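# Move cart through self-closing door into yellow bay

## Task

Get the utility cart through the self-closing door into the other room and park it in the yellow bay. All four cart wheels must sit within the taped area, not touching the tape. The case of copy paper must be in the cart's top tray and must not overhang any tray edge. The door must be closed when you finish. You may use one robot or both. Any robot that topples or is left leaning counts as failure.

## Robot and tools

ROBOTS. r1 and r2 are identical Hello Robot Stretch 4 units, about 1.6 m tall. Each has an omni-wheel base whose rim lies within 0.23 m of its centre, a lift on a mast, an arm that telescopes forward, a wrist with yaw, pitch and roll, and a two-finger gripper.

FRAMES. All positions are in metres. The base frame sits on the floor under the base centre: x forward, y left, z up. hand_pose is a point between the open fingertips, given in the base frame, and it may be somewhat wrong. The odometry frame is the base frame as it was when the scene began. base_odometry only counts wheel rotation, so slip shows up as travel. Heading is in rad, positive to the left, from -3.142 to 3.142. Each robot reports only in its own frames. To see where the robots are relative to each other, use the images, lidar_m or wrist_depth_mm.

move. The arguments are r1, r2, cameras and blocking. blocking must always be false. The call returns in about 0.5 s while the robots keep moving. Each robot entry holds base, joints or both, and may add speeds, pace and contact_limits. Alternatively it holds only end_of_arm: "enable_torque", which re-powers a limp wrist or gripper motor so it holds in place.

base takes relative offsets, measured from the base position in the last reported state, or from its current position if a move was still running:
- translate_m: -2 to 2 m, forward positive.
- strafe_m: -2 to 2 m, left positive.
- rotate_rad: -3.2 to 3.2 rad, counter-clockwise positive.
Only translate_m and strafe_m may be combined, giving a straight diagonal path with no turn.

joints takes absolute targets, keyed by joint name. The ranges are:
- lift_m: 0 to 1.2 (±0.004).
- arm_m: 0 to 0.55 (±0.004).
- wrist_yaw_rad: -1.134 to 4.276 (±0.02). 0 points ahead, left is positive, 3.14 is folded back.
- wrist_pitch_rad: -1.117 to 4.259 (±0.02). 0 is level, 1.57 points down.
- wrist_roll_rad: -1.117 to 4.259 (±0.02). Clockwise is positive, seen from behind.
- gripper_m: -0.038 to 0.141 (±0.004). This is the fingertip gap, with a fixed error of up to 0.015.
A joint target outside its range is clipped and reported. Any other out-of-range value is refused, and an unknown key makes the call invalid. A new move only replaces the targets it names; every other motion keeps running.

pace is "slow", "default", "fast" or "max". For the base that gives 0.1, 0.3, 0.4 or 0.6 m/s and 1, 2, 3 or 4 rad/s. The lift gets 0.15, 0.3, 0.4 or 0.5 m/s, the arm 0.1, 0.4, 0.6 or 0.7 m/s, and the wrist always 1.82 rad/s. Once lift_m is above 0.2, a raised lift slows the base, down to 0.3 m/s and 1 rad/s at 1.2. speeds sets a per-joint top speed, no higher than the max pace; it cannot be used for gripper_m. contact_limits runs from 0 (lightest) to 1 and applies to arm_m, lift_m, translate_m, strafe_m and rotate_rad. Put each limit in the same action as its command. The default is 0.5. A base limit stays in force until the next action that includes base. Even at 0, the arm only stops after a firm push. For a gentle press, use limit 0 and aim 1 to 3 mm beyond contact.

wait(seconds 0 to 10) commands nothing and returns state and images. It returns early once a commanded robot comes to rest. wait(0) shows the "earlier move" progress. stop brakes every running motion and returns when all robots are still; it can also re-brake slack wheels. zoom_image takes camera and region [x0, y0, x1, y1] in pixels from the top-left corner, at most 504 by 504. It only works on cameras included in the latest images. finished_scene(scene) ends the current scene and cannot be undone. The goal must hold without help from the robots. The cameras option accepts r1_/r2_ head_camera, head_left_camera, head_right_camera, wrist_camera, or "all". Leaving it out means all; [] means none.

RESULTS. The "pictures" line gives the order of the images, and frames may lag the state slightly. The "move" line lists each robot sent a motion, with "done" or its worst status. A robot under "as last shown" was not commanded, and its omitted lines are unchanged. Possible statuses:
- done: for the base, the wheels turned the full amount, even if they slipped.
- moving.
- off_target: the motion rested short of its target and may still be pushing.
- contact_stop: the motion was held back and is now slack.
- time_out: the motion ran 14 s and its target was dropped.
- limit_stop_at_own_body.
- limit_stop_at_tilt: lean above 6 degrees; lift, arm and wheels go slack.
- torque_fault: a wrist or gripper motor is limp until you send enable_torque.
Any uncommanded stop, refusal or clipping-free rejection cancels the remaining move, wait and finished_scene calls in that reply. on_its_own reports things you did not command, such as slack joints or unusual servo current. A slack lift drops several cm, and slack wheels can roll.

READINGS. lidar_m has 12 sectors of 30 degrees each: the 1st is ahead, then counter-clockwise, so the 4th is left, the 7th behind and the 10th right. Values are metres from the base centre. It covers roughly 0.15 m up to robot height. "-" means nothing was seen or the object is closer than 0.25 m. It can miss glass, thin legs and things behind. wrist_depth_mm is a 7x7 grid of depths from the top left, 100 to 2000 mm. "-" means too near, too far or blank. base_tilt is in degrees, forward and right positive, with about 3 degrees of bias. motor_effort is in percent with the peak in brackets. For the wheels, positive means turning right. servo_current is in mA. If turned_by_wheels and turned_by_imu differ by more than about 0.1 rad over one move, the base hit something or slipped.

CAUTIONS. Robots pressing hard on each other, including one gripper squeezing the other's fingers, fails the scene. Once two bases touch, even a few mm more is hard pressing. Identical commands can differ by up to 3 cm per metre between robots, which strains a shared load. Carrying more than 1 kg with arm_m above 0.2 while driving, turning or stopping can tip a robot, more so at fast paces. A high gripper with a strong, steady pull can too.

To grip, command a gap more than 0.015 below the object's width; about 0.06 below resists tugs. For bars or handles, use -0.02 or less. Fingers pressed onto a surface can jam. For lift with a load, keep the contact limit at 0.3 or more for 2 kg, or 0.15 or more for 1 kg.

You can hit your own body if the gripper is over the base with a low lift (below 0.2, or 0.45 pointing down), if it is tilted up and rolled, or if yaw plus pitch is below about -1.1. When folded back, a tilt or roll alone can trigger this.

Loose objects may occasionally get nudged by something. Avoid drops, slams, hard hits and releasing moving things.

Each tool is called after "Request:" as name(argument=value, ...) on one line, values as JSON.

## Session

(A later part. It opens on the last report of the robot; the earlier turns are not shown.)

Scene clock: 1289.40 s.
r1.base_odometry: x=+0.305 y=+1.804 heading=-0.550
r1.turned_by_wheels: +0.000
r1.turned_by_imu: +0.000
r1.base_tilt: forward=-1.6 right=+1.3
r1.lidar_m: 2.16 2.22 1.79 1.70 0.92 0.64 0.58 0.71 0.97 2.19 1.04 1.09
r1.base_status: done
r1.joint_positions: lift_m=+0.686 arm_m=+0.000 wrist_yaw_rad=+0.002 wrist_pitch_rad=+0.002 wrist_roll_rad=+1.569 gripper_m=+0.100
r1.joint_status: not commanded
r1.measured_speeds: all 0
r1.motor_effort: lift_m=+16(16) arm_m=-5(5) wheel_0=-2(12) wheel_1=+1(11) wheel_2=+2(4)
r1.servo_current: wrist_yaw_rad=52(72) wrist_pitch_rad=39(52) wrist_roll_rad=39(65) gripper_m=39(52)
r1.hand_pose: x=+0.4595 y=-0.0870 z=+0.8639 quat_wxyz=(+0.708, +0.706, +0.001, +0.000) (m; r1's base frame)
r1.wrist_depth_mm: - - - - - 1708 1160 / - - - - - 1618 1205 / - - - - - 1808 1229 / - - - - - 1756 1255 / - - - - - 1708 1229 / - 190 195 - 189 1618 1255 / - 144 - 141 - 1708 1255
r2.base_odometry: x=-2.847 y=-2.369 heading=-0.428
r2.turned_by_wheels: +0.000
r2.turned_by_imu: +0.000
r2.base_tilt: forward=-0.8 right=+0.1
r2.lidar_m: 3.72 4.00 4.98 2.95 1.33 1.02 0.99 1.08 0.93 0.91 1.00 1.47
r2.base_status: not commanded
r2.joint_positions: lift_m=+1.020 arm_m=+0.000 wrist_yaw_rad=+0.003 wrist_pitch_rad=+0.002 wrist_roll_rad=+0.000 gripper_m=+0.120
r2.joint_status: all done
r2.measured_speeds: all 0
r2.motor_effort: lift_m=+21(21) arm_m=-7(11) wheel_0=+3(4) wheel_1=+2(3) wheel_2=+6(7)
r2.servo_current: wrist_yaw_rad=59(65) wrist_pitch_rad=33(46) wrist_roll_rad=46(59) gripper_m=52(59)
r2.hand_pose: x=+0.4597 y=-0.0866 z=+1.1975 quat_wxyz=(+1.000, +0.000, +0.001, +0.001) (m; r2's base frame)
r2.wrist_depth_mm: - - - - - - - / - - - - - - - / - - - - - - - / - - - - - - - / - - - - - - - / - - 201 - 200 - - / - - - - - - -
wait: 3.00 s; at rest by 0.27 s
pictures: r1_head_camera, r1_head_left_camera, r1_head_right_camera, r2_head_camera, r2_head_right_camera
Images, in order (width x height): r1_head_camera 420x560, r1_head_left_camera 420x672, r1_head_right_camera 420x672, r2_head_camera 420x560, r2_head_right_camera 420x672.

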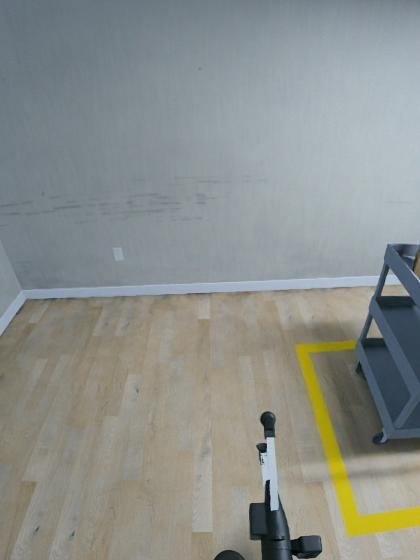

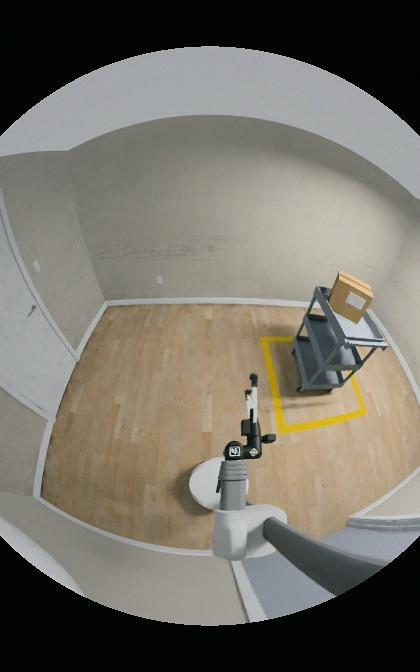

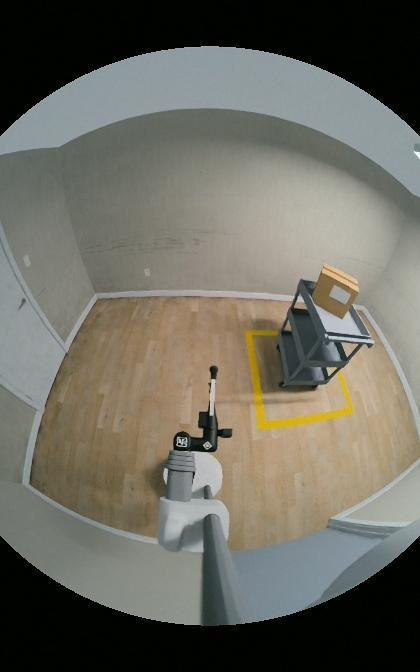

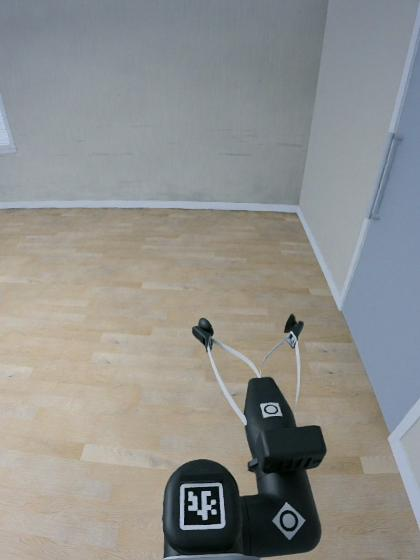

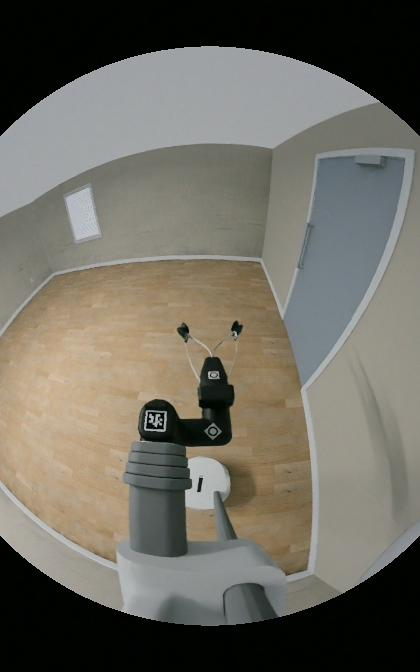

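Request:
wait(seconds=4, cameras=["r2_head_right_camera"])

Request:
zoom_image(camera="r2_head_right_camera", region=[250, 140, 420, 400])

Scene clock: 1306.37 s.
r1.base_odometry: x=+0.305 y=+1.804 heading=-0.550
r1.turned_by_wheels: +0.000
r1.turned_by_imu: +0.000
r1.base_tilt: forward=-1.6 right=+1.3
r1.lidar_m: 2.14 2.22 1.77 1.70 0.93 0.63 0.59 0.69 0.98 2.22 1.04 1.11
r1.base_status: done
r1.joint_positions: lift_m=+0.686 arm_m=+0.000 wrist_yaw_rad=+0.002 wrist_pitch_rad=+0.002 wrist_roll_rad=+1.569 gripper_m=+0.100
r1.joint_status: not commanded
r1.measured_speeds: all 0
r1.motor_effort: lift_m=+16(16) arm_m=-5(5) wheel_0=-2(12) wheel_1=+1(11) wheel_2=+2(4)
r1.servo_current: wrist_yaw_rad=65(72) wrist_pitch_rad=39(52) wrist_roll_rad=59(65) gripper_m=39(52)
r1.hand_pose: x=+0.4595 y=-0.0870 z=+0.8639 quat_wxyz=(+0.708, +0.706, +0.001, +0.000) (m; r1's base frame)
r1.wrist_depth_mm: - - - - - 1661 1182 / - - - - - 1618 1205 / - - - - - 1708 1229 / - - - - - 1756 1255 / - - - - - 1756 1255 / - 190 195 - 189 1576 1281 / - 144 - 141 - 1708 1255
r2.base_odometry: x=-2.847 y=-2.369 heading=-0.428
r2.turned_by_wheels: +0.000
r2.turned_by_imu: +0.001
r2.base_tilt: forward=-0.7 right=+0.1
r2.lidar_m: 3.75 4.02 4.97 2.89 1.35 1.04 1.00 1.08 0.95 0.92 1.00 1.48
r2.base_status: not commanded
r2.joint_positions: lift_m=+1.020 arm_m=+0.000 wrist_yaw_rad=+0.003 wrist_pitch_rad=+0.002 wrist_roll_rad=+0.000 gripper_m=+0.120
r2.joint_status: all done
r2.measured_speeds: all 0
r2.motor_effort: lift_m=+21(21) arm_m=-7(11) wheel_0=+3(4) wheel_1=+3(3) wheel_2=+6(7)
r2.servo_current: wrist_yaw_rad=39(65) wrist_pitch_rad=46(46) wrist_roll_rad=39(59) gripper_m=46(59)
r2.hand_pose: x=+0.4597 y=-0.0866 z=+1.1975 quat_wxyz=(+1.000, +0.000, +0.001, +0.001) (m; r2's base frame)
r2.wrist_depth_mm: - - - - - - - / - - - - - - - / - - - - - - - / - - - - - - - / - - - - - - - / - - 200 - 199 - - / - - - - - - -
wait: 4.00 s; at rest from the start
pictures: r2_head_right_camera
Images, in order (width x height): r2_head_right_camera 420x672.

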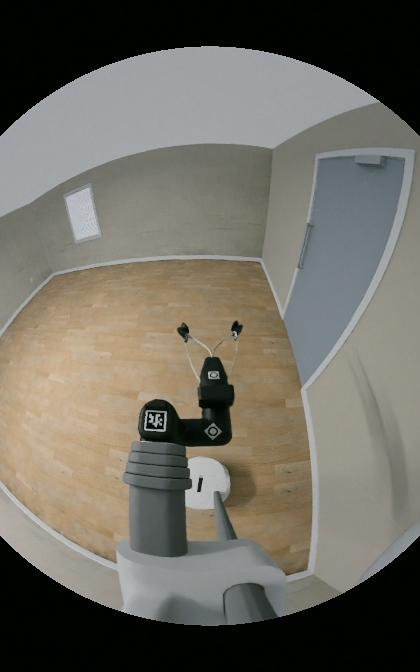

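Scaled by 1.938 from the camera's 420x672 image, which has a finer 600x960 frame.

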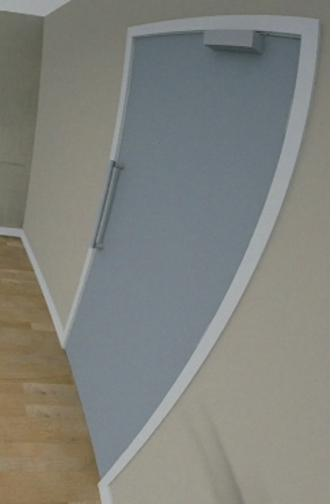

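Door shut.

Request:
finished_scene(scene=1)

The scene is finished: the task was done.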